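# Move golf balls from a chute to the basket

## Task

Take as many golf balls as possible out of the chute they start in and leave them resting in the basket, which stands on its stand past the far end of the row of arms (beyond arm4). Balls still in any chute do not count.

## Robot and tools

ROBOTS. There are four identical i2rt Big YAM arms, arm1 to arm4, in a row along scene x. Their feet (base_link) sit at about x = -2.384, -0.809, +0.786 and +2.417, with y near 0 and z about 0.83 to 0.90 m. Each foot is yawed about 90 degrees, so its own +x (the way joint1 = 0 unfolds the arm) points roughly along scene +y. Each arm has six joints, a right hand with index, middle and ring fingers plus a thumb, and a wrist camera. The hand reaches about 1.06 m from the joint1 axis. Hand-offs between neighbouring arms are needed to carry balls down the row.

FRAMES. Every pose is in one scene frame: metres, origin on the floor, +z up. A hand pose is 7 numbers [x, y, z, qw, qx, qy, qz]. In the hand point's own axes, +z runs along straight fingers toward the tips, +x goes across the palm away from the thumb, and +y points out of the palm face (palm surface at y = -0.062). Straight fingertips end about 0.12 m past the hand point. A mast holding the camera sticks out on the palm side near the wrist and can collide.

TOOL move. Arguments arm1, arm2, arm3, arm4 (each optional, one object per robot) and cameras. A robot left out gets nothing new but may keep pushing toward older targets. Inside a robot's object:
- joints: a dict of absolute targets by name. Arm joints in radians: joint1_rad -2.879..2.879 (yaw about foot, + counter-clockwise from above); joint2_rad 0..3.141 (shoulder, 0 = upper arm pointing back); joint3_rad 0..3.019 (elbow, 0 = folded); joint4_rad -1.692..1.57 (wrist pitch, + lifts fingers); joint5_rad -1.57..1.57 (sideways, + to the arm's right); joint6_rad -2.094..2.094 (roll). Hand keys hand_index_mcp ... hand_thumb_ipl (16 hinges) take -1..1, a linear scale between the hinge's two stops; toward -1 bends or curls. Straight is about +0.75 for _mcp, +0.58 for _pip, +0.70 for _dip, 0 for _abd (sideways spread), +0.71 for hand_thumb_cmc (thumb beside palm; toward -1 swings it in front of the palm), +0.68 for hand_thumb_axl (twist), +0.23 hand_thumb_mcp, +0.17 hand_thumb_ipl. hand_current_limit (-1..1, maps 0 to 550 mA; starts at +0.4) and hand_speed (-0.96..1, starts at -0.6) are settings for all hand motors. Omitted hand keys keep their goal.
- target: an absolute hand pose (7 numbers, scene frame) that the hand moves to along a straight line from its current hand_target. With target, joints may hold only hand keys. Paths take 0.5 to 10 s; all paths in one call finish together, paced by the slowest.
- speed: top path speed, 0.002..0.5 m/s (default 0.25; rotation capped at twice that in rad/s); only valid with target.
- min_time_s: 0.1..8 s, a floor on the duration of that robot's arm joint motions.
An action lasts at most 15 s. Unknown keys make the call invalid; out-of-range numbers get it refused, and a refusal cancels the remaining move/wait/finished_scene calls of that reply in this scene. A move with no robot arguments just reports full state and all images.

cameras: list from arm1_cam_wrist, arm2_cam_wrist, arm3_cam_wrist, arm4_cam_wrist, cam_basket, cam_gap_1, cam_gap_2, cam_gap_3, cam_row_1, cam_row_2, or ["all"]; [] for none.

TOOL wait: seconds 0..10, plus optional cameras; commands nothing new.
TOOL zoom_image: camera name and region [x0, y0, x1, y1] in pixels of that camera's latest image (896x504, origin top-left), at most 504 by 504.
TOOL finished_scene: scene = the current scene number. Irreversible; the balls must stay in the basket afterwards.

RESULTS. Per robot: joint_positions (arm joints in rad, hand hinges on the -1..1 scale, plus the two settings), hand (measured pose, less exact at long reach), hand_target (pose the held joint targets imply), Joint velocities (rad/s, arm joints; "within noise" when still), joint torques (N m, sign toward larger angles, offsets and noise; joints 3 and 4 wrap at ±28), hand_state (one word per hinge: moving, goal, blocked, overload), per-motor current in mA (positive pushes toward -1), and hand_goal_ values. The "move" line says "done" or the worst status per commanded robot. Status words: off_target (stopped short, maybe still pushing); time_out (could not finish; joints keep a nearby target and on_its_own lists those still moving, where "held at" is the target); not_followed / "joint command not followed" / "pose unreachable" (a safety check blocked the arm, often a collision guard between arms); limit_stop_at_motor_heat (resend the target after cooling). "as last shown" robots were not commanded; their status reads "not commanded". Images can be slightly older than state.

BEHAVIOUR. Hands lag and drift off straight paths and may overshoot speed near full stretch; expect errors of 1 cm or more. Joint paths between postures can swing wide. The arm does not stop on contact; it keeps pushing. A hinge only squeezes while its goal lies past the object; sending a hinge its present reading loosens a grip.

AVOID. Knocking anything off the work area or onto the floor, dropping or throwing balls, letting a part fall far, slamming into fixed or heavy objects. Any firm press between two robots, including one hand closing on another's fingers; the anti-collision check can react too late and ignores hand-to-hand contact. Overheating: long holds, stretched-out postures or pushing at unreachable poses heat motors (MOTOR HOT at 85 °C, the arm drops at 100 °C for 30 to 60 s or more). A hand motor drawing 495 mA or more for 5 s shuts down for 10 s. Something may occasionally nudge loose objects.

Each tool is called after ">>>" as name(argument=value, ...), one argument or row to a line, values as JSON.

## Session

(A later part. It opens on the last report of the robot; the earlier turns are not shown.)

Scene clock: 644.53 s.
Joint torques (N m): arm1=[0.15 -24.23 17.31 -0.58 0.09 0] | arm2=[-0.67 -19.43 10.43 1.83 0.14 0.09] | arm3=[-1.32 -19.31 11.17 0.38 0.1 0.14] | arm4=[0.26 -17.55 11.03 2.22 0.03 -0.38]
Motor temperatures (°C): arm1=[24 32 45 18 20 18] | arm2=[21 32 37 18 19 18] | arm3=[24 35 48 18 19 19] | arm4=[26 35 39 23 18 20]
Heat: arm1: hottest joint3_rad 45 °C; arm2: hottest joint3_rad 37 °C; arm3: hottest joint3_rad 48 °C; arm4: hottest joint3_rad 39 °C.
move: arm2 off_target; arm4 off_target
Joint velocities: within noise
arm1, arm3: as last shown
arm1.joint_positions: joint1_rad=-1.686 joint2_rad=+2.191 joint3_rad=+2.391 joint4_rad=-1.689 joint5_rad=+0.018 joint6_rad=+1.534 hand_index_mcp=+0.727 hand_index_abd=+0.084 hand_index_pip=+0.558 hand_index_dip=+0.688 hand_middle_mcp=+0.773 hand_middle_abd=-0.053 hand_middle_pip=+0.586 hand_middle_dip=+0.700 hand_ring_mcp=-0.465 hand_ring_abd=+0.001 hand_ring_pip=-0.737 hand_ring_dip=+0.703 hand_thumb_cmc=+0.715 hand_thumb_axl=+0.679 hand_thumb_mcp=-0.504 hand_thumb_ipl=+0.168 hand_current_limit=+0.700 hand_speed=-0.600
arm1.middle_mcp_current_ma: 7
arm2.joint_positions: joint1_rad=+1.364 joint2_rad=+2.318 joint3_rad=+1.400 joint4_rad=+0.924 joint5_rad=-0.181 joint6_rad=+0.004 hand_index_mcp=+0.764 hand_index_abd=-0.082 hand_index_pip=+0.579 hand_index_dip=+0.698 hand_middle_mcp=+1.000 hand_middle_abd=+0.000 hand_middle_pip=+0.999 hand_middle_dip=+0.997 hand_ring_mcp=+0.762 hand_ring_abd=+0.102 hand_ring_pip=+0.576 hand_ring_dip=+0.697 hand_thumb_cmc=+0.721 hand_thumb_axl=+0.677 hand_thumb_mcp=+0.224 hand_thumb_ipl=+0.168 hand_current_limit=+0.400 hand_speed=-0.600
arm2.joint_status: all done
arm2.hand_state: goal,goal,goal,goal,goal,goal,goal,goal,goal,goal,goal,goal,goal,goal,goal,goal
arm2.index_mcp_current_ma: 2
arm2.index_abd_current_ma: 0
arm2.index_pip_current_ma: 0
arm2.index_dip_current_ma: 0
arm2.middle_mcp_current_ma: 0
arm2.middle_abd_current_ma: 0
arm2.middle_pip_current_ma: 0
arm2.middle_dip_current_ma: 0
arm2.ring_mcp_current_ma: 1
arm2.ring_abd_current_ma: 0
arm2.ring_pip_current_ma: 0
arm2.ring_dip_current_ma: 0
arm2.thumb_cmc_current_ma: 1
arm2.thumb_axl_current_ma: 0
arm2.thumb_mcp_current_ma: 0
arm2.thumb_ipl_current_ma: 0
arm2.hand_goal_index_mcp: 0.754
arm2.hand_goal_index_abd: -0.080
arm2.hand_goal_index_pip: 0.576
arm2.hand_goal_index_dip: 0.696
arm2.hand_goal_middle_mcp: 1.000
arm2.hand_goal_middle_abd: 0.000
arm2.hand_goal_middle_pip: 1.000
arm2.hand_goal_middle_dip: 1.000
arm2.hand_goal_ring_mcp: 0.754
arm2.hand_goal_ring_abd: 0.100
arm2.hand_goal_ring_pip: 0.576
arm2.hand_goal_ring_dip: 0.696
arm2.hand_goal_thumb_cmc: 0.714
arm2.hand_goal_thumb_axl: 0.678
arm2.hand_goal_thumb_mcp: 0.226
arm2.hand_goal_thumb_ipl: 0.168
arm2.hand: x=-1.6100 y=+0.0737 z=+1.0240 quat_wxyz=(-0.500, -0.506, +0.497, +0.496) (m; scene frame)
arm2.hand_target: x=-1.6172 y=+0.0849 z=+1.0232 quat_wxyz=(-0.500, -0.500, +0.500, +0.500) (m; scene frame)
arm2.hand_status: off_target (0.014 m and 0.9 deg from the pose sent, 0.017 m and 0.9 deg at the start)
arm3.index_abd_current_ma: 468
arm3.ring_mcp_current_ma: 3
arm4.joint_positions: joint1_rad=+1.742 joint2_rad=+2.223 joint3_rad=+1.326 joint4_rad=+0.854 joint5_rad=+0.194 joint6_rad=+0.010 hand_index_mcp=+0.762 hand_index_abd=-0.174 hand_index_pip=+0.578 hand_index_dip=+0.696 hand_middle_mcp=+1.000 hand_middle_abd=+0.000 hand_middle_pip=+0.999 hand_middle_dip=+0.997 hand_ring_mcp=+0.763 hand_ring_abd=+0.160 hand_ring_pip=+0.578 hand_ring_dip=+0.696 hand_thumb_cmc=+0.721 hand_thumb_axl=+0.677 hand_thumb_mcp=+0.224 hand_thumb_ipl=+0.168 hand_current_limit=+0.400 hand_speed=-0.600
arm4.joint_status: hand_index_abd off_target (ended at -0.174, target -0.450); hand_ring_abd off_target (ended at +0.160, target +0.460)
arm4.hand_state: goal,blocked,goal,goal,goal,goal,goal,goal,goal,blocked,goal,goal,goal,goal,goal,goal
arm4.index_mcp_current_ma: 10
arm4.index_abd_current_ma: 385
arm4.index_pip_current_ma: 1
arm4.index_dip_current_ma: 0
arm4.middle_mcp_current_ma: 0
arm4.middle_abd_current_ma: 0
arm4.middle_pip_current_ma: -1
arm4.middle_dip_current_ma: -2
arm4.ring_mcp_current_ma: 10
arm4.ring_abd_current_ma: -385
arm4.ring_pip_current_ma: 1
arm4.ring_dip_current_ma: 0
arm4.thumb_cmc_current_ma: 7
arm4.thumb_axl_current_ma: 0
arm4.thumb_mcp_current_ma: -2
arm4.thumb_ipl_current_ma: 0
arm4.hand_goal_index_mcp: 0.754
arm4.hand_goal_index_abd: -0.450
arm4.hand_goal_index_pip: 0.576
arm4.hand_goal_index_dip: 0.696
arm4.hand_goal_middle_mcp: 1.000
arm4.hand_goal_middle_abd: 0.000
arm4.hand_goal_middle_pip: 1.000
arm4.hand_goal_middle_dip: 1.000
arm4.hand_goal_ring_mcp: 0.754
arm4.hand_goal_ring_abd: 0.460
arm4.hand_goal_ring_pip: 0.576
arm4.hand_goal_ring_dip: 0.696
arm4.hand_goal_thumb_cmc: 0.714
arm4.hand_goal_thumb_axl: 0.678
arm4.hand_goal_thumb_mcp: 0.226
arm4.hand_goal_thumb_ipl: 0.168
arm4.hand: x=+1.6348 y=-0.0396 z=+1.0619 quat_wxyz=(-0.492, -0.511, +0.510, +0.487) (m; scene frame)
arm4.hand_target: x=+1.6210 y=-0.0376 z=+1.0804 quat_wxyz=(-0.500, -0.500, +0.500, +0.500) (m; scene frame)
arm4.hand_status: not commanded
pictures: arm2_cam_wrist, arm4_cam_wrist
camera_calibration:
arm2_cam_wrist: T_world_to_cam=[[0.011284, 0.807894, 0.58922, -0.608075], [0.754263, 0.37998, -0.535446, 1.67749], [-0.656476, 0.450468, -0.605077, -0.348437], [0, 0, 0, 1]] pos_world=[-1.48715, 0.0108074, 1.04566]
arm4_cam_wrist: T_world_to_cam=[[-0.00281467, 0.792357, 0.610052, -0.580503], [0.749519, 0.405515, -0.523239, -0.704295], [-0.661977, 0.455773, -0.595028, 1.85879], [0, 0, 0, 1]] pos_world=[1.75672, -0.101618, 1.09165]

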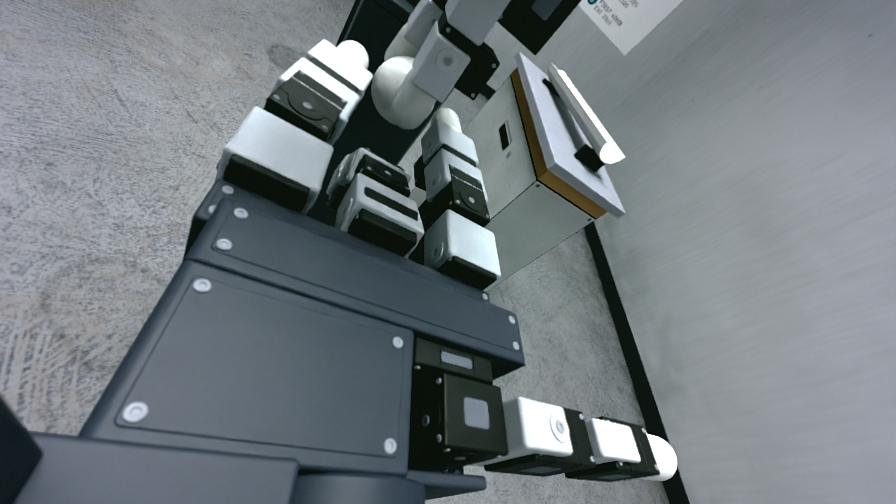

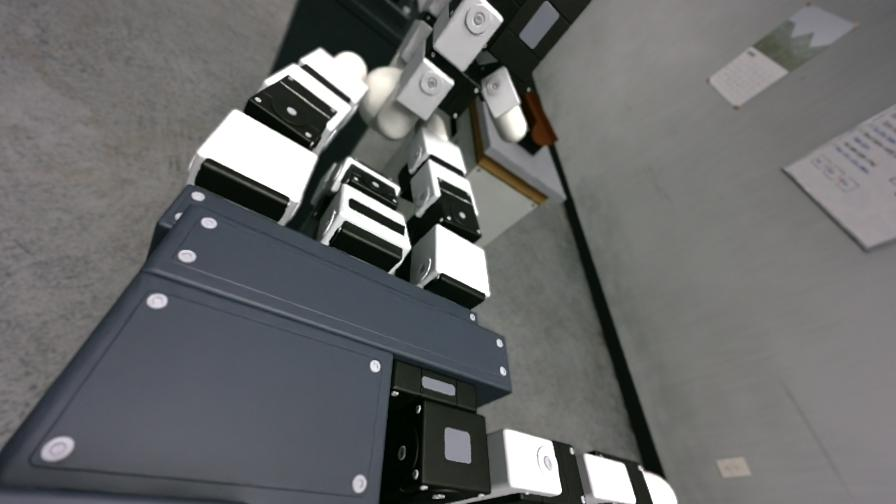

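>>> move(
  arm2={"joints": {"hand_index_abd": -0.25, "hand_ring_abd": 0.25}},
  arm4={"joints": {"hand_current_limit": 0.7}},
  arm3={"joints": {"hand_index_abd": 0, "hand_ring_abd": 0}},
  cameras=[],
)

>>> move(
  arm2={"joints": {"hand_index_abd": -0.45, "hand_ring_abd": 0.46}},
  arm3={"target": [1.48, -0.115, 1.20, 0, 1, 0, 0.02], "speed": 0.1},
  cameras=["arm2_cam_wrist", "arm4_cam_wrist"],
)

>>> zoom_image(
  camera="arm2_cam_wrist",
  region=[250, 0, 550, 200],
)

Scene clock: 646.37 s.
Joint torques (N m): arm1=[0.32 -24.35 17.31 -0.57 0.1 -0.01] | arm2=[-0.67 -19.43 10.44 1.83 0.13 0.09] | arm3=[-1.32 -19.31 10.88 0.39 0.1 0.14] | arm4=[0.26 -17.85 11.02 2.4 0.03 -0.37]
Motor temperatures (°C): arm1=[24 32 45 18 20 18] | arm2=[21 32 36 18 19 18] | arm3=[24 35 49 18 19 19] | arm4=[26 35 40 23 18 20]
Heat: arm1: hottest joint3_rad 45 °C; arm2: hottest joint3_rad 36 °C; arm3: hottest joint3_rad 49 °C; arm4: hottest joint3_rad 40 °C.
move: arm2 off_target; arm3 done; arm4 done
Joint velocities: within noise
arm1.joint_positions: joint1_rad=-1.686 joint2_rad=+2.191 joint3_rad=+2.391 joint4_rad=-1.689 joint5_rad=+0.018 joint6_rad=+1.534 hand_index_mcp=+0.727 hand_index_abd=+0.084 hand_index_pip=+0.558 hand_index_dip=+0.688 hand_middle_mcp=+0.774 hand_middle_abd=-0.053 hand_middle_pip=+0.586 hand_middle_dip=+0.700 hand_ring_mcp=-0.465 hand_ring_abd=+0.001 hand_ring_pip=-0.737 hand_ring_dip=+0.703 hand_thumb_cmc=+0.715 hand_thumb_axl=+0.679 hand_thumb_mcp=-0.504 hand_thumb_ipl=+0.168 hand_current_limit=+0.700 hand_speed=-0.600
arm1.joint_status: not commanded
arm1.hand_state: blocked,blocked,goal,goal,goal,blocked,goal,goal,goal,goal,goal,goal,goal,goal,overload,goal
arm1.index_mcp_current_ma: -14
arm1.index_abd_current_ma: 467
arm1.index_pip_current_ma: -6
arm1.index_dip_current_ma: -1
arm1.middle_mcp_current_ma: 8
arm1.middle_abd_current_ma: -467
arm1.middle_pip_current_ma: 2
arm1.middle_dip_current_ma: 0
arm1.ring_mcp_current_ma: 5
arm1.ring_abd_current_ma: 0
arm1.ring_pip_current_ma: 0
arm1.ring_dip_current_ma: 0
arm1.thumb_cmc_current_ma: 0
arm1.thumb_axl_current_ma: 0
arm1.thumb_mcp_current_ma: 0
arm1.thumb_ipl_current_ma: 0
arm1.hand_goal_index_mcp: 0.754
arm1.hand_goal_index_abd: -0.220
arm1.hand_goal_index_pip: 0.576
arm1.hand_goal_index_dip: 0.696
arm1.hand_goal_middle_mcp: 0.754
arm1.hand_goal_middle_abd: 0.220
arm1.hand_goal_middle_pip: 0.576
arm1.hand_goal_middle_dip: 0.696
arm1.hand_goal_ring_mcp: -0.480
arm1.hand_goal_ring_abd: 0.000
arm1.hand_goal_ring_pip: -0.740
arm1.hand_goal_ring_dip: 0.700
arm1.hand_goal_thumb_cmc: 0.714
arm1.hand_goal_thumb_axl: 0.678
arm1.hand_goal_thumb_mcp: 0.226
arm1.hand_goal_thumb_ipl: 0.168
arm1.hand: x=-1.7116 y=-0.0299 z=+1.0503 quat_wxyz=(+0.007, +0.999, +0.005, +0.034) (m; scene frame)
arm1.hand_target: x=-1.7018 y=-0.0260 z=+1.0695 quat_wxyz=(+0.007, +0.998, +0.007, +0.057) (m; scene frame)
arm1.hand_status: not commanded
arm2.joint_positions: joint1_rad=+1.364 joint2_rad=+2.318 joint3_rad=+1.400 joint4_rad=+0.924 joint5_rad=-0.181 joint6_rad=+0.004 hand_index_mcp=+0.764 hand_index_abd=-0.151 hand_index_pip=+0.579 hand_index_dip=+0.698 hand_middle_mcp=+1.000 hand_middle_abd=+0.000 hand_middle_pip=+0.999 hand_middle_dip=+0.997 hand_ring_mcp=+0.762 hand_ring_abd=+0.171 hand_ring_pip=+0.576 hand_ring_dip=+0.697 hand_thumb_cmc=+0.721 hand_thumb_axl=+0.677 hand_thumb_mcp=+0.224 hand_thumb_ipl=+0.168 hand_current_limit=+0.400 hand_speed=-0.600
arm2.joint_status: hand_index_abd off_target (ended at -0.151, target -0.250); hand_ring_abd off_target (ended at +0.171, target +0.250)
arm2.hand_state: goal,blocked,goal,goal,goal,goal,goal,goal,goal,blocked,goal,goal,goal,goal,goal,goal
arm2.index_mcp_current_ma: 2
arm2.index_abd_current_ma: 112
arm2.index_pip_current_ma: 0
arm2.index_dip_current_ma: 0
arm2.middle_mcp_current_ma: 0
arm2.middle_abd_current_ma: 0
arm2.middle_pip_current_ma: 0
arm2.middle_dip_current_ma: 0
arm2.ring_mcp_current_ma: 1
arm2.ring_abd_current_ma: -70
arm2.ring_pip_current_ma: 0
arm2.ring_dip_current_ma: 0
arm2.thumb_cmc_current_ma: 1
arm2.thumb_axl_current_ma: 0
arm2.thumb_mcp_current_ma: 0
arm2.thumb_ipl_current_ma: 0
arm2.hand_goal_index_mcp: 0.754
arm2.hand_goal_index_abd: -0.250
arm2.hand_goal_index_pip: 0.576
arm2.hand_goal_index_dip: 0.696
arm2.hand_goal_middle_mcp: 1.000
arm2.hand_goal_middle_abd: 0.000
arm2.hand_goal_middle_pip: 1.000
arm2.hand_goal_middle_dip: 1.000
arm2.hand_goal_ring_mcp: 0.754
arm2.hand_goal_ring_abd: 0.250
arm2.hand_goal_ring_pip: 0.576
arm2.hand_goal_ring_dip: 0.696
arm2.hand_goal_thumb_cmc: 0.714
arm2.hand_goal_thumb_axl: 0.678
arm2.hand_goal_thumb_mcp: 0.226
arm2.hand_goal_thumb_ipl: 0.168
arm2.hand: x=-1.6100 y=+0.0737 z=+1.0240 quat_wxyz=(-0.500, -0.506, +0.497, +0.496) (m; scene frame)
arm2.hand_target: x=-1.6172 y=+0.0849 z=+1.0232 quat_wxyz=(-0.500, -0.500, +0.500, +0.500) (m; scene frame)
arm2.hand_status: not commanded
arm3.joint_positions: joint1_rad=-1.498 joint2_rad=+2.220 joint3_rad=+2.520 joint4_rad=-1.692 joint5_rad=+0.038 joint6_rad=+1.619 hand_index_mcp=+0.754 hand_index_abd=-0.002 hand_index_pip=+0.577 hand_index_dip=+0.696 hand_middle_mcp=+0.996 hand_middle_abd=+0.001 hand_middle_pip=+0.999 hand_middle_dip=+0.997 hand_ring_mcp=+0.755 hand_ring_abd=+0.004 hand_ring_pip=+0.578 hand_ring_dip=+0.698 hand_thumb_cmc=+0.716 hand_thumb_axl=+0.677 hand_thumb_mcp=+0.224 hand_thumb_ipl=+0.168 hand_current_limit=+0.700 hand_speed=-0.600
arm3.joint_status: all done
arm3.hand_state: goal,goal,goal,goal,goal,goal,goal,goal,goal,goal,goal,goal,goal,goal,goal,goal
arm3.index_mcp_current_ma: 0
arm3.index_abd_current_ma: -3
arm3.index_pip_current_ma: 2
arm3.index_dip_current_ma: 0
arm3.middle_mcp_current_ma: -8
arm3.middle_abd_current_ma: 1
arm3.middle_pip_current_ma: -2
arm3.middle_dip_current_ma: -5
arm3.ring_mcp_current_ma: 2
arm3.ring_abd_current_ma: 7
arm3.ring_pip_current_ma: 4
arm3.ring_dip_current_ma: 4
arm3.thumb_cmc_current_ma: 4
arm3.thumb_axl_current_ma: -1
arm3.thumb_mcp_current_ma: -6
arm3.thumb_ipl_current_ma: 0
arm3.hand_goal_index_mcp: 0.754
arm3.hand_goal_index_abd: 0.000
arm3.hand_goal_index_pip: 0.576
arm3.hand_goal_index_dip: 0.696
arm3.hand_goal_middle_mcp: 1.000
arm3.hand_goal_middle_abd: 0.000
arm3.hand_goal_middle_pip: 1.000
arm3.hand_goal_middle_dip: 1.000
arm3.hand_goal_ring_mcp: 0.754
arm3.hand_goal_ring_abd: 0.000
arm3.hand_goal_ring_pip: 0.576
arm3.hand_goal_ring_dip: 0.696
arm3.hand_goal_thumb_cmc: 0.714
arm3.hand_goal_thumb_axl: 0.678
arm3.hand_goal_thumb_mcp: 0.226
arm3.hand_goal_thumb_ipl: 0.168
arm3.hand: x=+1.4797 y=-0.1196 z=+1.0840 quat_wxyz=(+0.008, +0.996, +0.022, +0.088) (m; scene frame)
arm3.hand_target: x=+1.4826 y=-0.1151 z=+1.1023 quat_wxyz=(+0.006, +0.994, +0.018, +0.108) (m; scene frame)
arm3.hand_status: not commanded
arm4.joint_positions: joint1_rad=+1.742 joint2_rad=+2.227 joint3_rad=+1.326 joint4_rad=+0.850 joint5_rad=+0.194 joint6_rad=+0.010 hand_index_mcp=+0.766 hand_index_abd=-0.176 hand_index_pip=+0.579 hand_index_dip=+0.696 hand_middle_mcp=+1.000 hand_middle_abd=+0.000 hand_middle_pip=+0.999 hand_middle_dip=+0.997 hand_ring_mcp=+0.767 hand_ring_abd=+0.160 hand_ring_pip=+0.580 hand_ring_dip=+0.696 hand_thumb_cmc=+0.721 hand_thumb_axl=+0.677 hand_thumb_mcp=+0.224 hand_thumb_ipl=+0.168 hand_current_limit=+0.700 hand_speed=-0.600
arm4.joint_status: all done
arm4.hand_state: goal,blocked,goal,goal,goal,goal,goal,goal,goal,blocked,goal,goal,goal,goal,goal,goal
arm4.index_mcp_current_ma: 15
arm4.index_abd_current_ma: 467
arm4.index_pip_current_ma: 3
arm4.index_dip_current_ma: 0
arm4.middle_mcp_current_ma: 0
arm4.middle_abd_current_ma: 0
arm4.middle_pip_current_ma: -1
arm4.middle_dip_current_ma: -2
arm4.ring_mcp_current_ma: 18
arm4.ring_abd_current_ma: -467
arm4.ring_pip_current_ma: 3
arm4.ring_dip_current_ma: 0
arm4.thumb_cmc_current_ma: 7
arm4.thumb_axl_current_ma: 0
arm4.thumb_mcp_current_ma: -2
arm4.thumb_ipl_current_ma: 0
arm4.hand_goal_index_mcp: 0.754
arm4.hand_goal_index_abd: -0.450
arm4.hand_goal_index_pip: 0.576
arm4.hand_goal_index_dip: 0.696
arm4.hand_goal_middle_mcp: 1.000
arm4.hand_goal_middle_abd: 0.000
arm4.hand_goal_middle_pip: 1.000
arm4.hand_goal_middle_dip: 1.000
arm4.hand_goal_ring_mcp: 0.754
arm4.hand_goal_ring_abd: 0.460
arm4.hand_goal_ring_pip: 0.576
arm4.hand_goal_ring_dip: 0.696
arm4.hand_goal_thumb_cmc: 0.714
arm4.hand_goal_thumb_axl: 0.678
arm4.hand_goal_thumb_mcp: 0.226
arm4.hand_goal_thumb_ipl: 0.168
arm4.hand: x=+1.6344 y=-0.0397 z=+1.0581 quat_wxyz=(-0.490, -0.513, +0.511, +0.485) (m; scene frame)
arm4.hand_target: x=+1.6210 y=-0.0376 z=+1.0804 quat_wxyz=(-0.500, -0.500, +0.500, +0.500) (m; scene frame)
arm4.hand_status: not commanded
pictures: none
No camera images: "cameras" was empty.

Scene clock: 647.90 s.
Joint torques (N m): arm1=[0.21 -24.35 17.31 -0.59 0.1 -0.01] | arm2=[-0.67 -19.37 10.44 1.85 0.13 0.09] | arm3=[-0.67 -19.49 10.36 0.8 0.14 -0.09] | arm4=[0.32 -17.9 11.03 2.4 0.02 -0.37]
Motor temperatures (°C): arm1=[24 32 45 18 20 18] | arm2=[21 32 36 18 19 18] | arm3=[24 36 49 18 19 19] | arm4=[26 35 40 23 18 20]
Heat: arm1: hottest joint3_rad 45 °C; arm2: hottest joint3_rad 36 °C; arm3: hottest joint3_rad 49 °C; arm4: hottest joint3_rad 40 °C.
move: arm2 off_target; arm3 off_target
Joint velocities: within noise
arm1, arm4: as last shown
arm1.hand_state: blocked,blocked,goal,goal,blocked,blocked,goal,goal,goal,goal,goal,goal,goal,goal,overload,goal
arm1.index_abd_current_ma: 468
arm2.joint_positions: joint1_rad=+1.364 joint2_rad=+2.318 joint3_rad=+1.400 joint4_rad=+0.924 joint5_rad=-0.181 joint6_rad=+0.004 hand_index_mcp=+0.764 hand_index_abd=-0.154 hand_index_pip=+0.579 hand_index_dip=+0.698 hand_middle_mcp=+1.000 hand_middle_abd=+0.000 hand_middle_pip=+0.999 hand_middle_dip=+0.997 hand_ring_mcp=+0.762 hand_ring_abd=+0.179 hand_ring_pip=+0.576 hand_ring_dip=+0.697 hand_thumb_cmc=+0.721 hand_thumb_axl=+0.677 hand_thumb_mcp=+0.224 hand_thumb_ipl=+0.168 hand_current_limit=+0.400 hand_speed=-0.600
arm2.joint_status: hand_index_abd off_target (ended at -0.154, target -0.450); hand_ring_abd off_target (ended at +0.179, target +0.460)
arm2.hand_state: goal,blocked,goal,goal,goal,goal,goal,goal,goal,blocked,goal,goal,goal,goal,goal,goal
arm2.index_mcp_current_ma: 2
arm2.index_abd_current_ma: 385
arm2.index_pip_current_ma: 0
arm2.index_dip_current_ma: 0
arm2.middle_mcp_current_ma: 0
arm2.middle_abd_current_ma: 0
arm2.middle_pip_current_ma: 0
arm2.middle_dip_current_ma: 0
arm2.ring_mcp_current_ma: 1
arm2.ring_abd_current_ma: -385
arm2.ring_pip_current_ma: 0
arm2.ring_dip_current_ma: 0
arm2.thumb_cmc_current_ma: 1
arm2.thumb_axl_current_ma: 0
arm2.thumb_mcp_current_ma: 0
arm2.thumb_ipl_current_ma: 0
arm2.hand_goal_index_mcp: 0.754
arm2.hand_goal_index_abd: -0.450
arm2.hand_goal_index_pip: 0.576
arm2.hand_goal_index_dip: 0.696
arm2.hand_goal_middle_mcp: 1.000
arm2.hand_goal_middle_abd: 0.000
arm2.hand_goal_middle_pip: 1.000
arm2.hand_goal_middle_dip: 1.000
arm2.hand_goal_ring_mcp: 0.754
arm2.hand_goal_ring_abd: 0.460
arm2.hand_goal_ring_pip: 0.576
arm2.hand_goal_ring_dip: 0.696
arm2.hand_goal_thumb_cmc: 0.714
arm2.hand_goal_thumb_axl: 0.678
arm2.hand_goal_thumb_mcp: 0.226
arm2.hand_goal_thumb_ipl: 0.168
arm2.hand: x=-1.6100 y=+0.0737 z=+1.0240 quat_wxyz=(-0.500, -0.506, +0.497, +0.496) (m; scene frame)
arm2.hand_target: x=-1.6172 y=+0.0849 z=+1.0232 quat_wxyz=(-0.500, -0.500, +0.500, +0.500) (m; scene frame)
arm2.hand_status: not commanded
arm3.joint_positions: joint1_rad=-1.495 joint2_rad=+2.154 joint3_rad=+2.622 joint4_rad=-1.692 joint5_rad=+0.069 joint6_rad=+1.599 hand_index_mcp=+0.754 hand_index_abd=-0.002 hand_index_pip=+0.577 hand_index_dip=+0.696 hand_middle_mcp=+0.996 hand_middle_abd=+0.001 hand_middle_pip=+0.999 hand_middle_dip=+0.997 hand_ring_mcp=+0.755 hand_ring_abd=+0.004 hand_ring_pip=+0.578 hand_ring_dip=+0.698 hand_thumb_cmc=+0.716 hand_thumb_axl=+0.677 hand_thumb_mcp=+0.224 hand_thumb_ipl=+0.168 hand_current_limit=+0.700 hand_speed=-0.600
arm3.joint_status: not commanded
arm3.hand_state: goal,goal,goal,goal,goal,goal,goal,goal,goal,goal,goal,goal,goal,goal,goal,goal
arm3.index_mcp_current_ma: 0
arm3.index_abd_current_ma: -2
arm3.index_pip_current_ma: 2
arm3.index_dip_current_ma: 0
arm3.middle_mcp_current_ma: -8
arm3.middle_abd_current_ma: 1
arm3.middle_pip_current_ma: -2
arm3.middle_dip_current_ma: -5
arm3.ring_mcp_current_ma: 2
arm3.ring_abd_current_ma: 7
arm3.ring_pip_current_ma: 4
arm3.ring_dip_current_ma: 4
arm3.thumb_cmc_current_ma: 4
arm3.thumb_axl_current_ma: -1
arm3.thumb_mcp_current_ma: -6
arm3.thumb_ipl_current_ma: 0
arm3.hand_goal_index_mcp: 0.754
arm3.hand_goal_index_abd: 0.000
arm3.hand_goal_index_pip: 0.576
arm3.hand_goal_index_dip: 0.696
arm3.hand_goal_middle_mcp: 1.000
arm3.hand_goal_middle_abd: 0.000
arm3.hand_goal_middle_pip: 1.000
arm3.hand_goal_middle_dip: 1.000
arm3.hand_goal_ring_mcp: 0.754
arm3.hand_goal_ring_abd: 0.000
arm3.hand_goal_ring_pip: 0.576
arm3.hand_goal_ring_dip: 0.696
arm3.hand_goal_thumb_cmc: 0.714
arm3.hand_goal_thumb_axl: 0.678
arm3.hand_goal_thumb_mcp: 0.226
arm3.hand_goal_thumb_ipl: 0.168
arm3.hand: x=+1.4804 y=-0.1241 z=+1.1710 quat_wxyz=(+0.018, +0.985, +0.028, +0.172) (m; scene frame)
arm3.hand_target: x=+1.4783 y=-0.1152 z=+1.1987 quat_wxyz=(+0.017, +0.980, +0.040, +0.196) (m; scene frame)
arm3.hand_status: off_target (0.030 m and 17.9 deg from the pose sent, 0.116 m and 8.2 deg at the start; a joint's target at an end of its range on 46 of 46 steps)
pictures: arm2_cam_wrist, arm4_cam_wrist
camera_calibration:
arm2_cam_wrist: T_world_to_cam=[[0.011284, 0.807894, 0.58922, -0.608075], [0.754263, 0.37998, -0.535446, 1.67749], [-0.656476, 0.450468, -0.605077, -0.348437], [0, 0, 0, 1]] pos_world=[-1.48715, 0.0108074, 1.04566]
arm4_cam_wrist: T_world_to_cam=[[-0.0073625, 0.791435, 0.611209, -0.571911], [0.753413, 0.406286, -0.517011, -0.718952], [-0.657507, 0.456686, -0.599269, 1.85346], [0, 0, 0, 1]] pos_world=[1.75612, -0.101719, 1.08857]

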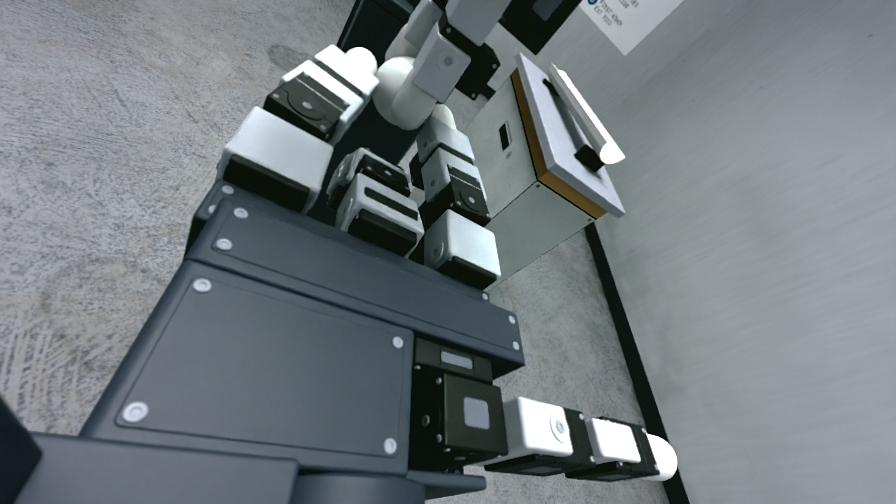

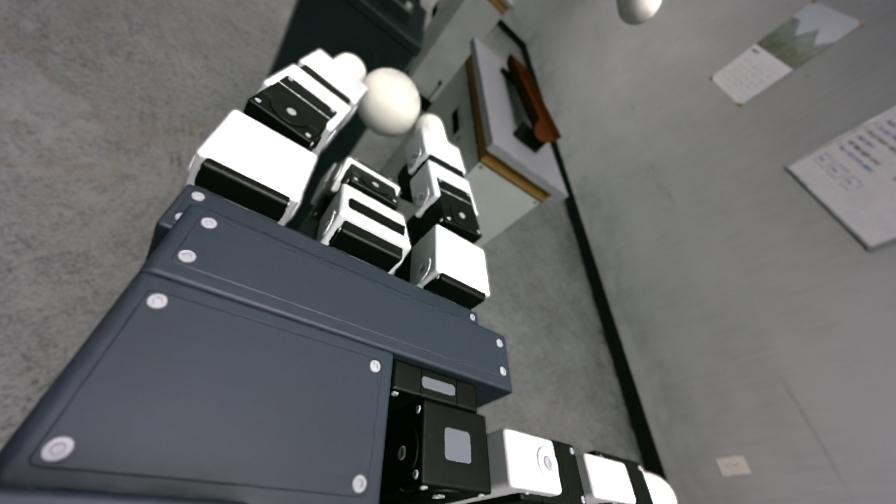

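Scaled by 1.680 from the camera's 896x504 image, which has a finer 1280x720 frame.

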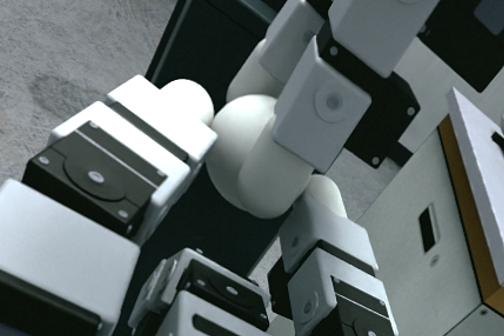

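>>> move(
  arm1={"joints": {"hand_index_abd": 0.18, "hand_middle_abd": -0.15}},
  arm2={"joints": {"hand_current_limit": 0.7}},
  cameras=["arm2_cam_wrist"],
)

>>> move(
  arm1={"target": [-1.71, -0.026, 1.16, 0, 1, 0, 0.02], "speed": 0.12},
  arm3={"joints": {"joint1_rad": -1.5, "joint2_rad": 1.75, "joint3_rad": 1.9, "joint4_rad": -1.6, "joint5_rad": 0, "joint6_rad": 1.53, "hand_current_limit": 0.4}, "min_time_s": 2.5},
  arm4={"joints": {"joint1_rad": 0, "joint2_rad": 1.46, "joint3_rad": 1.5, "joint4_rad": -1.5, "joint5_rad": 0, "joint6_rad": 0}, "min_time_s": 7},
  cameras=["arm2_cam_wrist", "arm4_cam_wrist", "cam_gap_1"],
)

Scene clock: 649.57 s.
Joint torques (N m): arm1=[0.26 -24.23 17.33 -0.57 0.1 0] | arm2=[-0.62 -19.78 10.4 2.04 0.13 0.1] | arm3=[-0.67 -19.6 10.35 0.8 0.15 -0.08] | arm4=[0.32 -17.9 11.02 2.4 0.02 -0.37]
Motor temperatures (°C): arm1=[24 32 45 18 20 18] | arm2=[21 32 36 18 19 18] | arm3=[24 36 49 18 19 19] | arm4=[26 35 40 23 18 20]
Heat: arm1: hottest joint3_rad 45 °C; arm2: hottest joint3_rad 36 °C; arm3: hottest joint3_rad 49 °C; arm4: hottest joint3_rad 40 °C.
move: arm1 done; arm2 done
Joint velocities: within noise
arm1.joint_positions: joint1_rad=-1.686 joint2_rad=+2.191 joint3_rad=+2.391 joint4_rad=-1.689 joint5_rad=+0.018 joint6_rad=+1.534 hand_index_mcp=+0.749 hand_index_abd=+0.176 hand_index_pip=+0.572 hand_index_dip=+0.693 hand_middle_mcp=+0.756 hand_middle_abd=-0.146 hand_middle_pip=+0.578 hand_middle_dip=+0.699 hand_ring_mcp=-0.465 hand_ring_abd=+0.001 hand_ring_pip=-0.737 hand_ring_dip=+0.703 hand_thumb_cmc=+0.715 hand_thumb_axl=+0.679 hand_thumb_mcp=-0.504 hand_thumb_ipl=+0.168 hand_current_limit=+0.700 hand_speed=-0.600
arm1.joint_status: all done
arm1.hand_state: goal,goal,goal,goal,goal,goal,goal,goal,goal,goal,goal,goal,goal,goal,overload,goal
arm1.index_mcp_current_ma: 0
arm1.index_abd_current_ma: 0
arm1.index_pip_current_ma: 0
arm1.index_dip_current_ma: 0
arm1.middle_mcp_current_ma: 0
arm1.middle_abd_current_ma: 0
arm1.middle_pip_current_ma: 0
arm1.middle_dip_current_ma: 0
arm1.ring_mcp_current_ma: 5
arm1.ring_abd_current_ma: 0
arm1.ring_pip_current_ma: 0
arm1.ring_dip_current_ma: 0
arm1.thumb_cmc_current_ma: 0
arm1.thumb_axl_current_ma: 0
arm1.thumb_mcp_current_ma: 0
arm1.thumb_ipl_current_ma: 0
arm1.hand_goal_index_mcp: 0.754
arm1.hand_goal_index_abd: 0.180
arm1.hand_goal_index_pip: 0.576
arm1.hand_goal_index_dip: 0.696
arm1.hand_goal_middle_mcp: 0.754
arm1.hand_goal_middle_abd: -0.150
arm1.hand_goal_middle_pip: 0.576
arm1.hand_goal_middle_dip: 0.696
arm1.hand_goal_ring_mcp: -0.480
arm1.hand_goal_ring_abd: 0.000
arm1.hand_goal_ring_pip: -0.740
arm1.hand_goal_ring_dip: 0.700
arm1.hand_goal_thumb_cmc: 0.714
arm1.hand_goal_thumb_axl: 0.678
arm1.hand_goal_thumb_mcp: 0.226
arm1.hand_goal_thumb_ipl: 0.168
arm1.hand: x=-1.7116 y=-0.0299 z=+1.0503 quat_wxyz=(+0.007, +0.999, +0.005, +0.034) (m; scene frame)
arm1.hand_target: x=-1.7018 y=-0.0260 z=+1.0695 quat_wxyz=(+0.007, +0.998, +0.007, +0.057) (m; scene frame)
arm1.hand_status: not commanded
arm2.joint_positions: joint1_rad=+1.364 joint2_rad=+2.323 joint3_rad=+1.400 joint4_rad=+0.919 joint5_rad=-0.181 joint6_rad=+0.004 hand_index_mcp=+0.767 hand_index_abd=-0.154 hand_index_pip=+0.579 hand_index_dip=+0.698 hand_middle_mcp=+1.000 hand_middle_abd=+0.000 hand_middle_pip=+0.999 hand_middle_dip=+0.997 hand_ring_mcp=+0.764 hand_ring_abd=+0.181 hand_ring_pip=+0.578 hand_ring_dip=+0.697 hand_thumb_cmc=+0.721 hand_thumb_axl=+0.677 hand_thumb_mcp=+0.224 hand_thumb_ipl=+0.168 hand_current_limit=+0.700 hand_speed=-0.600
arm2.joint_status: all done
arm2.hand_state: goal,blocked,goal,goal,goal,goal,goal,goal,goal,blocked,goal,goal,goal,goal,goal,goal
arm2.index_mcp_current_ma: 3
arm2.index_abd_current_ma: 468
arm2.index_pip_current_ma: 0
arm2.index_dip_current_ma: 0
arm2.middle_mcp_current_ma: 0
arm2.middle_abd_current_ma: 0
arm2.middle_pip_current_ma: 0
arm2.middle_dip_current_ma: 0
arm2.ring_mcp_current_ma: 2
arm2.ring_abd_current_ma: -467
arm2.ring_pip_current_ma: 0
arm2.ring_dip_current_ma: 0
arm2.thumb_cmc_current_ma: 1
arm2.thumb_axl_current_ma: 0
arm2.thumb_mcp_current_ma: 0
arm2.thumb_ipl_current_ma: 0
arm2.hand_goal_index_mcp: 0.754
arm2.hand_goal_index_abd: -0.450
arm2.hand_goal_index_pip: 0.576
arm2.hand_goal_index_dip: 0.696
arm2.hand_goal_middle_mcp: 1.000
arm2.hand_goal_middle_abd: 0.000
arm2.hand_goal_middle_pip: 1.000
arm2.hand_goal_middle_dip: 1.000
arm2.hand_goal_ring_mcp: 0.754
arm2.hand_goal_ring_abd: 0.460
arm2.hand_goal_ring_pip: 0.576
arm2.hand_goal_ring_dip: 0.696
arm2.hand_goal_thumb_cmc: 0.714
arm2.hand_goal_thumb_axl: 0.678
arm2.hand_goal_thumb_mcp: 0.226
arm2.hand_goal_thumb_ipl: 0.168
arm2.hand: x=-1.6104 y=+0.0738 z=+1.0188 quat_wxyz=(-0.498, -0.508, +0.500, +0.494) (m; scene frame)
arm2.hand_target: x=-1.6171 y=+0.0849 z=+1.0230 quat_wxyz=(-0.500, -0.500, +0.500, +0.500) (m; scene frame)
arm2.hand_status: not commanded
arm3, arm4: as last shown
arm3.joint_positions: joint1_rad=-1.495 joint2_rad=+2.154 joint3_rad=+2.622 joint4_rad=-1.692 joint5_rad=+0.070 joint6_rad=+1.598 hand_index_mcp=+0.754 hand_index_abd=-0.002 hand_index_pip=+0.577 hand_index_dip=+0.696 hand_middle_mcp=+0.996 hand_middle_abd=+0.001 hand_middle_pip=+0.999 hand_middle_dip=+0.997 hand_ring_mcp=+0.755 hand_ring_abd=+0.004 hand_ring_pip=+0.578 hand_ring_dip=+0.698 hand_thumb_cmc=+0.716 hand_thumb_axl=+0.677 hand_thumb_mcp=+0.224 hand_thumb_ipl=+0.168 hand_current_limit=+0.700 hand_speed=-0.600
arm3.hand: x=+1.4804 y=-0.1242 z=+1.1711 quat_wxyz=(+0.019, +0.985, +0.029, +0.172) (m; scene frame)
arm3.hand_target: x=+1.4783 y=-0.1153 z=+1.1987 quat_wxyz=(+0.018, +0.980, +0.040, +0.196) (m; scene frame)
arm4.index_abd_current_ma: 468
pictures: arm2_cam_wrist
camera_calibration:
arm2_cam_wrist: T_world_to_cam=[[0.00581188, 0.808805, 0.588049, -0.612721], [0.759319, 0.379082, -0.528896, 1.67646], [-0.650693, 0.44959, -0.611938, -0.335525], [0, 0, 0, 1]] pos_world=[-1.48773, 0.0109047, 1.04166]

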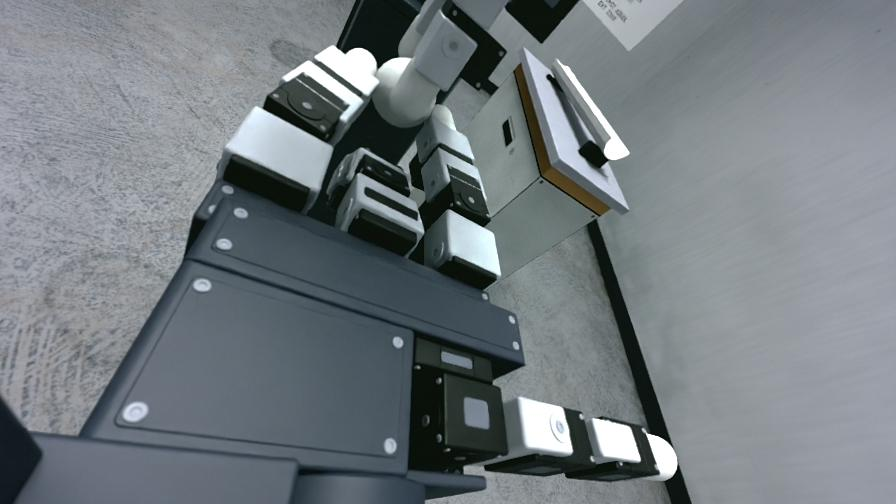

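Scene clock: 656.60 s.
Joint torques (N m): arm1=[0.21 -25.11 16.21 -0.2 0.23 -0.17] | arm2=[-0.73 -19.72 10.36 2.02 0.13 0.09] | arm3=[-2.2 -15.85 7.83 1.17 -0.08 -0.07] | arm4=[1.14 -11.75 13.38 0.09 -0.03 -0.27]
Motor temperatures (°C): arm1=[24 33 47 18 20 18] | arm2=[21 32 36 18 19 18] | arm3=[24 36 48 18 19 19] | arm4=[26 35 41 23 18 20]
Heat: arm1: hottest joint3_rad 47 °C; arm2: hottest joint3_rad 36 °C; arm3: hottest joint3_rad 48 °C; arm4: hottest joint3_rad 41 °C.
move: arm1 moving; arm3 done; arm4 done
Joint velocities: arm1=[within noise] | arm2=[within noise] | arm3=[within noise] | arm4=[-0.034 -0.054 0.012 -0.061 -0.007 -0.007]
arm1.joint_positions: joint1_rad=-1.680 joint2_rad=+2.100 joint3_rad=+2.439 joint4_rad=-1.689 joint5_rad=+0.040 joint6_rad=+1.522 hand_index_mcp=+0.750 hand_index_abd=+0.177 hand_index_pip=+0.573 hand_index_dip=+0.693 hand_middle_mcp=+0.756 hand_middle_abd=-0.146 hand_middle_pip=+0.578 hand_middle_dip=+0.699 hand_ring_mcp=-0.465 hand_ring_abd=+0.001 hand_ring_pip=-0.737 hand_ring_dip=+0.703 hand_thumb_cmc=+0.715 hand_thumb_axl=+0.679 hand_thumb_mcp=-0.504 hand_thumb_ipl=+0.168 hand_current_limit=+0.700 hand_speed=-0.600
arm1.joint_status: not commanded
arm1.hand_state: goal,goal,goal,goal,goal,goal,goal,goal,goal,goal,goal,goal,goal,goal,overload,goal
arm1.index_mcp_current_ma: 0
arm1.index_abd_current_ma: 0
arm1.index_pip_current_ma: 0
arm1.index_dip_current_ma: 0
arm1.middle_mcp_current_ma: 0
arm1.middle_abd_current_ma: 0
arm1.middle_pip_current_ma: 0
arm1.middle_dip_current_ma: 0
arm1.ring_mcp_current_ma: 4
arm1.ring_abd_current_ma: 0
arm1.ring_pip_current_ma: 0
arm1.ring_dip_current_ma: 0
arm1.thumb_cmc_current_ma: 0
arm1.thumb_axl_current_ma: 0
arm1.thumb_mcp_current_ma: 0
arm1.thumb_ipl_current_ma: 0
arm1.hand_goal_index_mcp: 0.754
arm1.hand_goal_index_abd: 0.180
arm1.hand_goal_index_pip: 0.576
arm1.hand_goal_index_dip: 0.696
arm1.hand_goal_middle_mcp: 0.754
arm1.hand_goal_middle_abd: -0.150
arm1.hand_goal_middle_pip: 0.576
arm1.hand_goal_middle_dip: 0.696
arm1.hand_goal_ring_mcp: -0.480
arm1.hand_goal_ring_abd: 0.000
arm1.hand_goal_ring_pip: -0.740
arm1.hand_goal_ring_dip: 0.700
arm1.hand_goal_thumb_cmc: 0.714
arm1.hand_goal_thumb_axl: 0.678
arm1.hand_goal_thumb_mcp: 0.226
arm1.hand_goal_thumb_ipl: 0.168
arm1.hand: x=-1.7148 y=-0.0298 z=+1.1297 quat_wxyz=(+0.020, +0.994, +0.013, +0.102) (m; scene frame)
arm1.hand_target: x=-1.7120 y=-0.0260 z=+1.1590 quat_wxyz=(+0.022, +0.991, +0.021, +0.130) (m; scene frame)
arm1.hand_status: moving (0.031 m and 9.8 deg from the pose sent, 0.110 m and 1.9 deg at the start; a joint's target at an end of its range on 83 of 84 steps)
arm2: as last shown
arm2.index_abd_current_ma: 467
arm3.joint_positions: joint1_rad=-1.495 joint2_rad=+1.771 joint3_rad=+1.894 joint4_rad=-1.613 joint5_rad=+0.001 joint6_rad=+1.542 hand_index_mcp=+0.754 hand_index_abd=-0.001 hand_index_pip=+0.577 hand_index_dip=+0.696 hand_middle_mcp=+0.996 hand_middle_abd=+0.001 hand_middle_pip=+0.999 hand_middle_dip=+0.997 hand_ring_mcp=+0.755 hand_ring_abd=+0.004 hand_ring_pip=+0.578 hand_ring_dip=+0.698 hand_thumb_cmc=+0.716 hand_thumb_axl=+0.677 hand_thumb_mcp=+0.224 hand_thumb_ipl=+0.168 hand_current_limit=+0.400 hand_speed=-0.600
arm3.joint_status: all done
arm3.hand_state: goal,goal,goal,goal,goal,goal,goal,goal,goal,goal,goal,goal,goal,goal,goal,goal
arm3.index_mcp_current_ma: 0
arm3.index_abd_current_ma: -2
arm3.index_pip_current_ma: 2
arm3.index_dip_current_ma: 0
arm3.middle_mcp_current_ma: -8
arm3.middle_abd_current_ma: 1
arm3.middle_pip_current_ma: -2
arm3.middle_dip_current_ma: -5
arm3.ring_mcp_current_ma: 2
arm3.ring_abd_current_ma: 6
arm3.ring_pip_current_ma: 4
arm3.ring_dip_current_ma: 4
arm3.thumb_cmc_current_ma: 4
arm3.thumb_axl_current_ma: -1
arm3.thumb_mcp_current_ma: -6
arm3.thumb_ipl_current_ma: 0
arm3.hand_goal_index_mcp: 0.754
arm3.hand_goal_index_abd: 0.000
arm3.hand_goal_index_pip: 0.576
arm3.hand_goal_index_dip: 0.696
arm3.hand_goal_middle_mcp: 1.000
arm3.hand_goal_middle_abd: 0.000
arm3.hand_goal_middle_pip: 1.000
arm3.hand_goal_middle_dip: 1.000
arm3.hand_goal_ring_mcp: 0.754
arm3.hand_goal_ring_abd: 0.000
arm3.hand_goal_ring_pip: 0.576
arm3.hand_goal_ring_dip: 0.696
arm3.hand_goal_thumb_cmc: 0.714
arm3.hand_goal_thumb_axl: 0.678
arm3.hand_goal_thumb_mcp: 0.226
arm3.hand_goal_thumb_ipl: 0.168
arm3.hand: x=+1.3358 y=-0.1275 z=+1.1126 quat_wxyz=(-0.006, +0.997, +0.064, +0.038) (m; scene frame)
arm3.hand_target: x=+1.3377 y=-0.1304 z=+1.1258 quat_wxyz=(-0.007, +0.996, +0.067, +0.058) (m; scene frame)
arm3.hand_status: not commanded
arm4.joint_positions: joint1_rad=+0.003 joint2_rad=+1.479 joint3_rad=+1.428 joint4_rad=-1.491 joint5_rad=+0.003 joint6_rad=+0.010 hand_index_mcp=+0.754 hand_index_abd=-0.176 hand_index_pip=+0.578 hand_index_dip=+0.696 hand_middle_mcp=+0.998 hand_middle_abd=+0.000 hand_middle_pip=+0.999 hand_middle_dip=+0.997 hand_ring_mcp=+0.757 hand_ring_abd=+0.160 hand_ring_pip=+0.580 hand_ring_dip=+0.696 hand_thumb_cmc=+0.717 hand_thumb_axl=+0.677 hand_thumb_mcp=+0.224 hand_thumb_ipl=+0.168 hand_current_limit=+0.700 hand_speed=-0.600
arm4.joint_status: all done
arm4.hand_state: goal,blocked,goal,goal,goal,goal,goal,goal,goal,blocked,goal,goal,goal,goal,goal,goal
arm4.index_mcp_current_ma: 0
arm4.index_abd_current_ma: 467
arm4.index_pip_current_ma: 1
arm4.index_dip_current_ma: 0
arm4.middle_mcp_current_ma: -2
arm4.middle_abd_current_ma: 0
arm4.middle_pip_current_ma: -1
arm4.middle_dip_current_ma: -2
arm4.ring_mcp_current_ma: 2
arm4.ring_abd_current_ma: -467
arm4.ring_pip_current_ma: 3
arm4.ring_dip_current_ma: 0
arm4.thumb_cmc_current_ma: 3
arm4.thumb_axl_current_ma: 0
arm4.thumb_mcp_current_ma: -2
arm4.thumb_ipl_current_ma: 0
arm4.hand_goal_index_mcp: 0.754
arm4.hand_goal_index_abd: -0.450
arm4.hand_goal_index_pip: 0.576
arm4.hand_goal_index_dip: 0.696
arm4.hand_goal_middle_mcp: 1.000
arm4.hand_goal_middle_abd: 0.000
arm4.hand_goal_middle_pip: 1.000
arm4.hand_goal_middle_dip: 1.000
arm4.hand_goal_ring_mcp: 0.754
arm4.hand_goal_ring_abd: 0.460
arm4.hand_goal_ring_pip: 0.576
arm4.hand_goal_ring_dip: 0.696
arm4.hand_goal_thumb_cmc: 0.714
arm4.hand_goal_thumb_axl: 0.678
arm4.hand_goal_thumb_mcp: 0.226
arm4.hand_goal_thumb_ipl: 0.168
arm4.hand: x=+2.4255 y=+0.5900 z=+1.1424 quat_wxyz=(+0.001, -0.011, +1.000, +0.012) (m; scene frame)
arm4.hand_target: x=+2.4250 y=+0.6031 z=+1.1860 quat_wxyz=(-0.002, -0.015, +0.998, +0.054) (m; scene frame)
arm4.hand_status: not commanded
pictures: arm2_cam_wrist, arm4_cam_wrist, cam_gap_1
camera_calibration:
arm2_cam_wrist: T_world_to_cam=[[0.00581188, 0.808805, 0.588049, -0.612721], [0.759319, 0.379082, -0.528896, 1.67646], [-0.650693, 0.44959, -0.611938, -0.335525], [0, 0, 0, 1]] pos_world=[-1.48773, 0.0109047, 1.04166]
arm4_cam_wrist: T_world_to_cam=[[0.775928, 0.629302, 0.0437658, -2.27202], [0.41455, -0.560974, 0.716559, -1.54386], [0.475483, -0.537855, -0.696152, 0.0859832], [0, 0, 0, 1]] pos_world=[2.36205, 0.609967, 1.26556]

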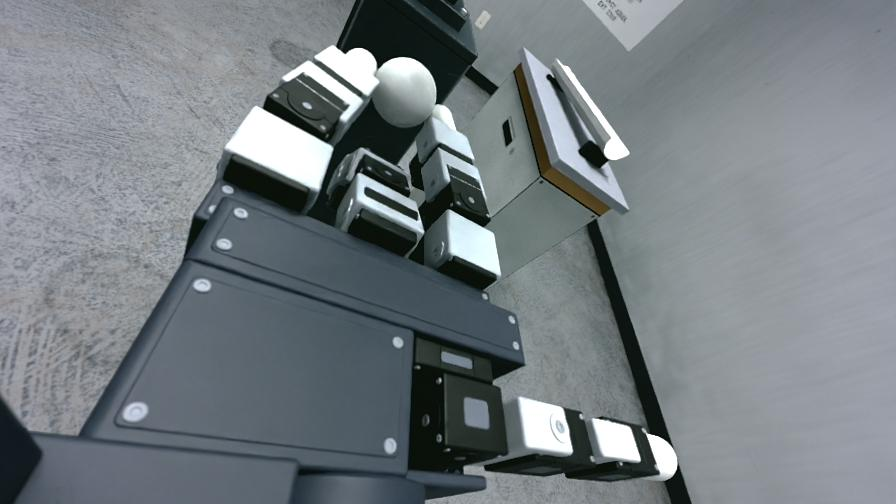

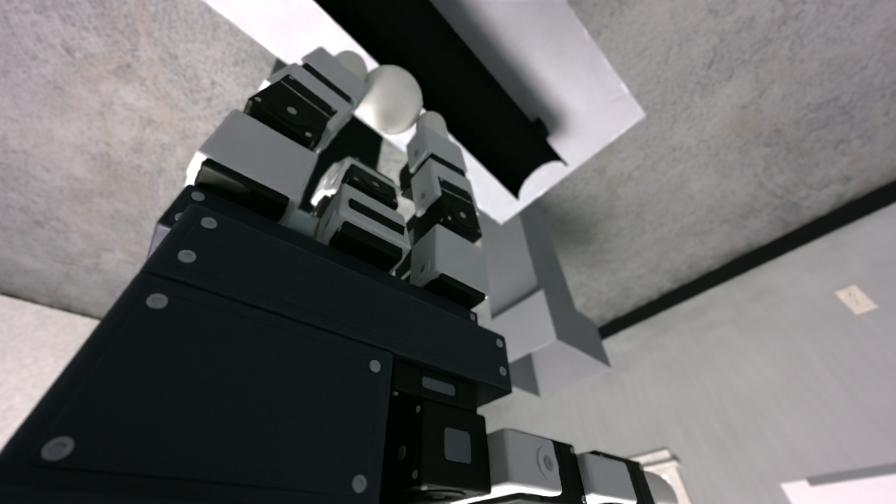

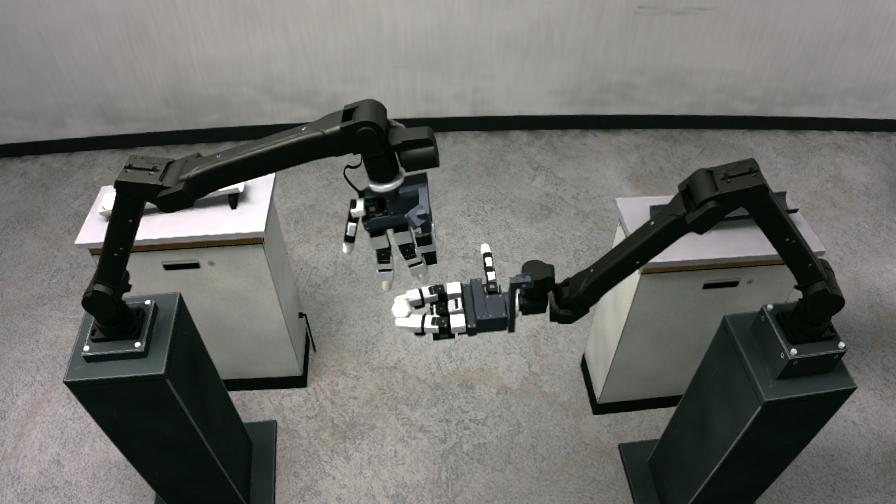

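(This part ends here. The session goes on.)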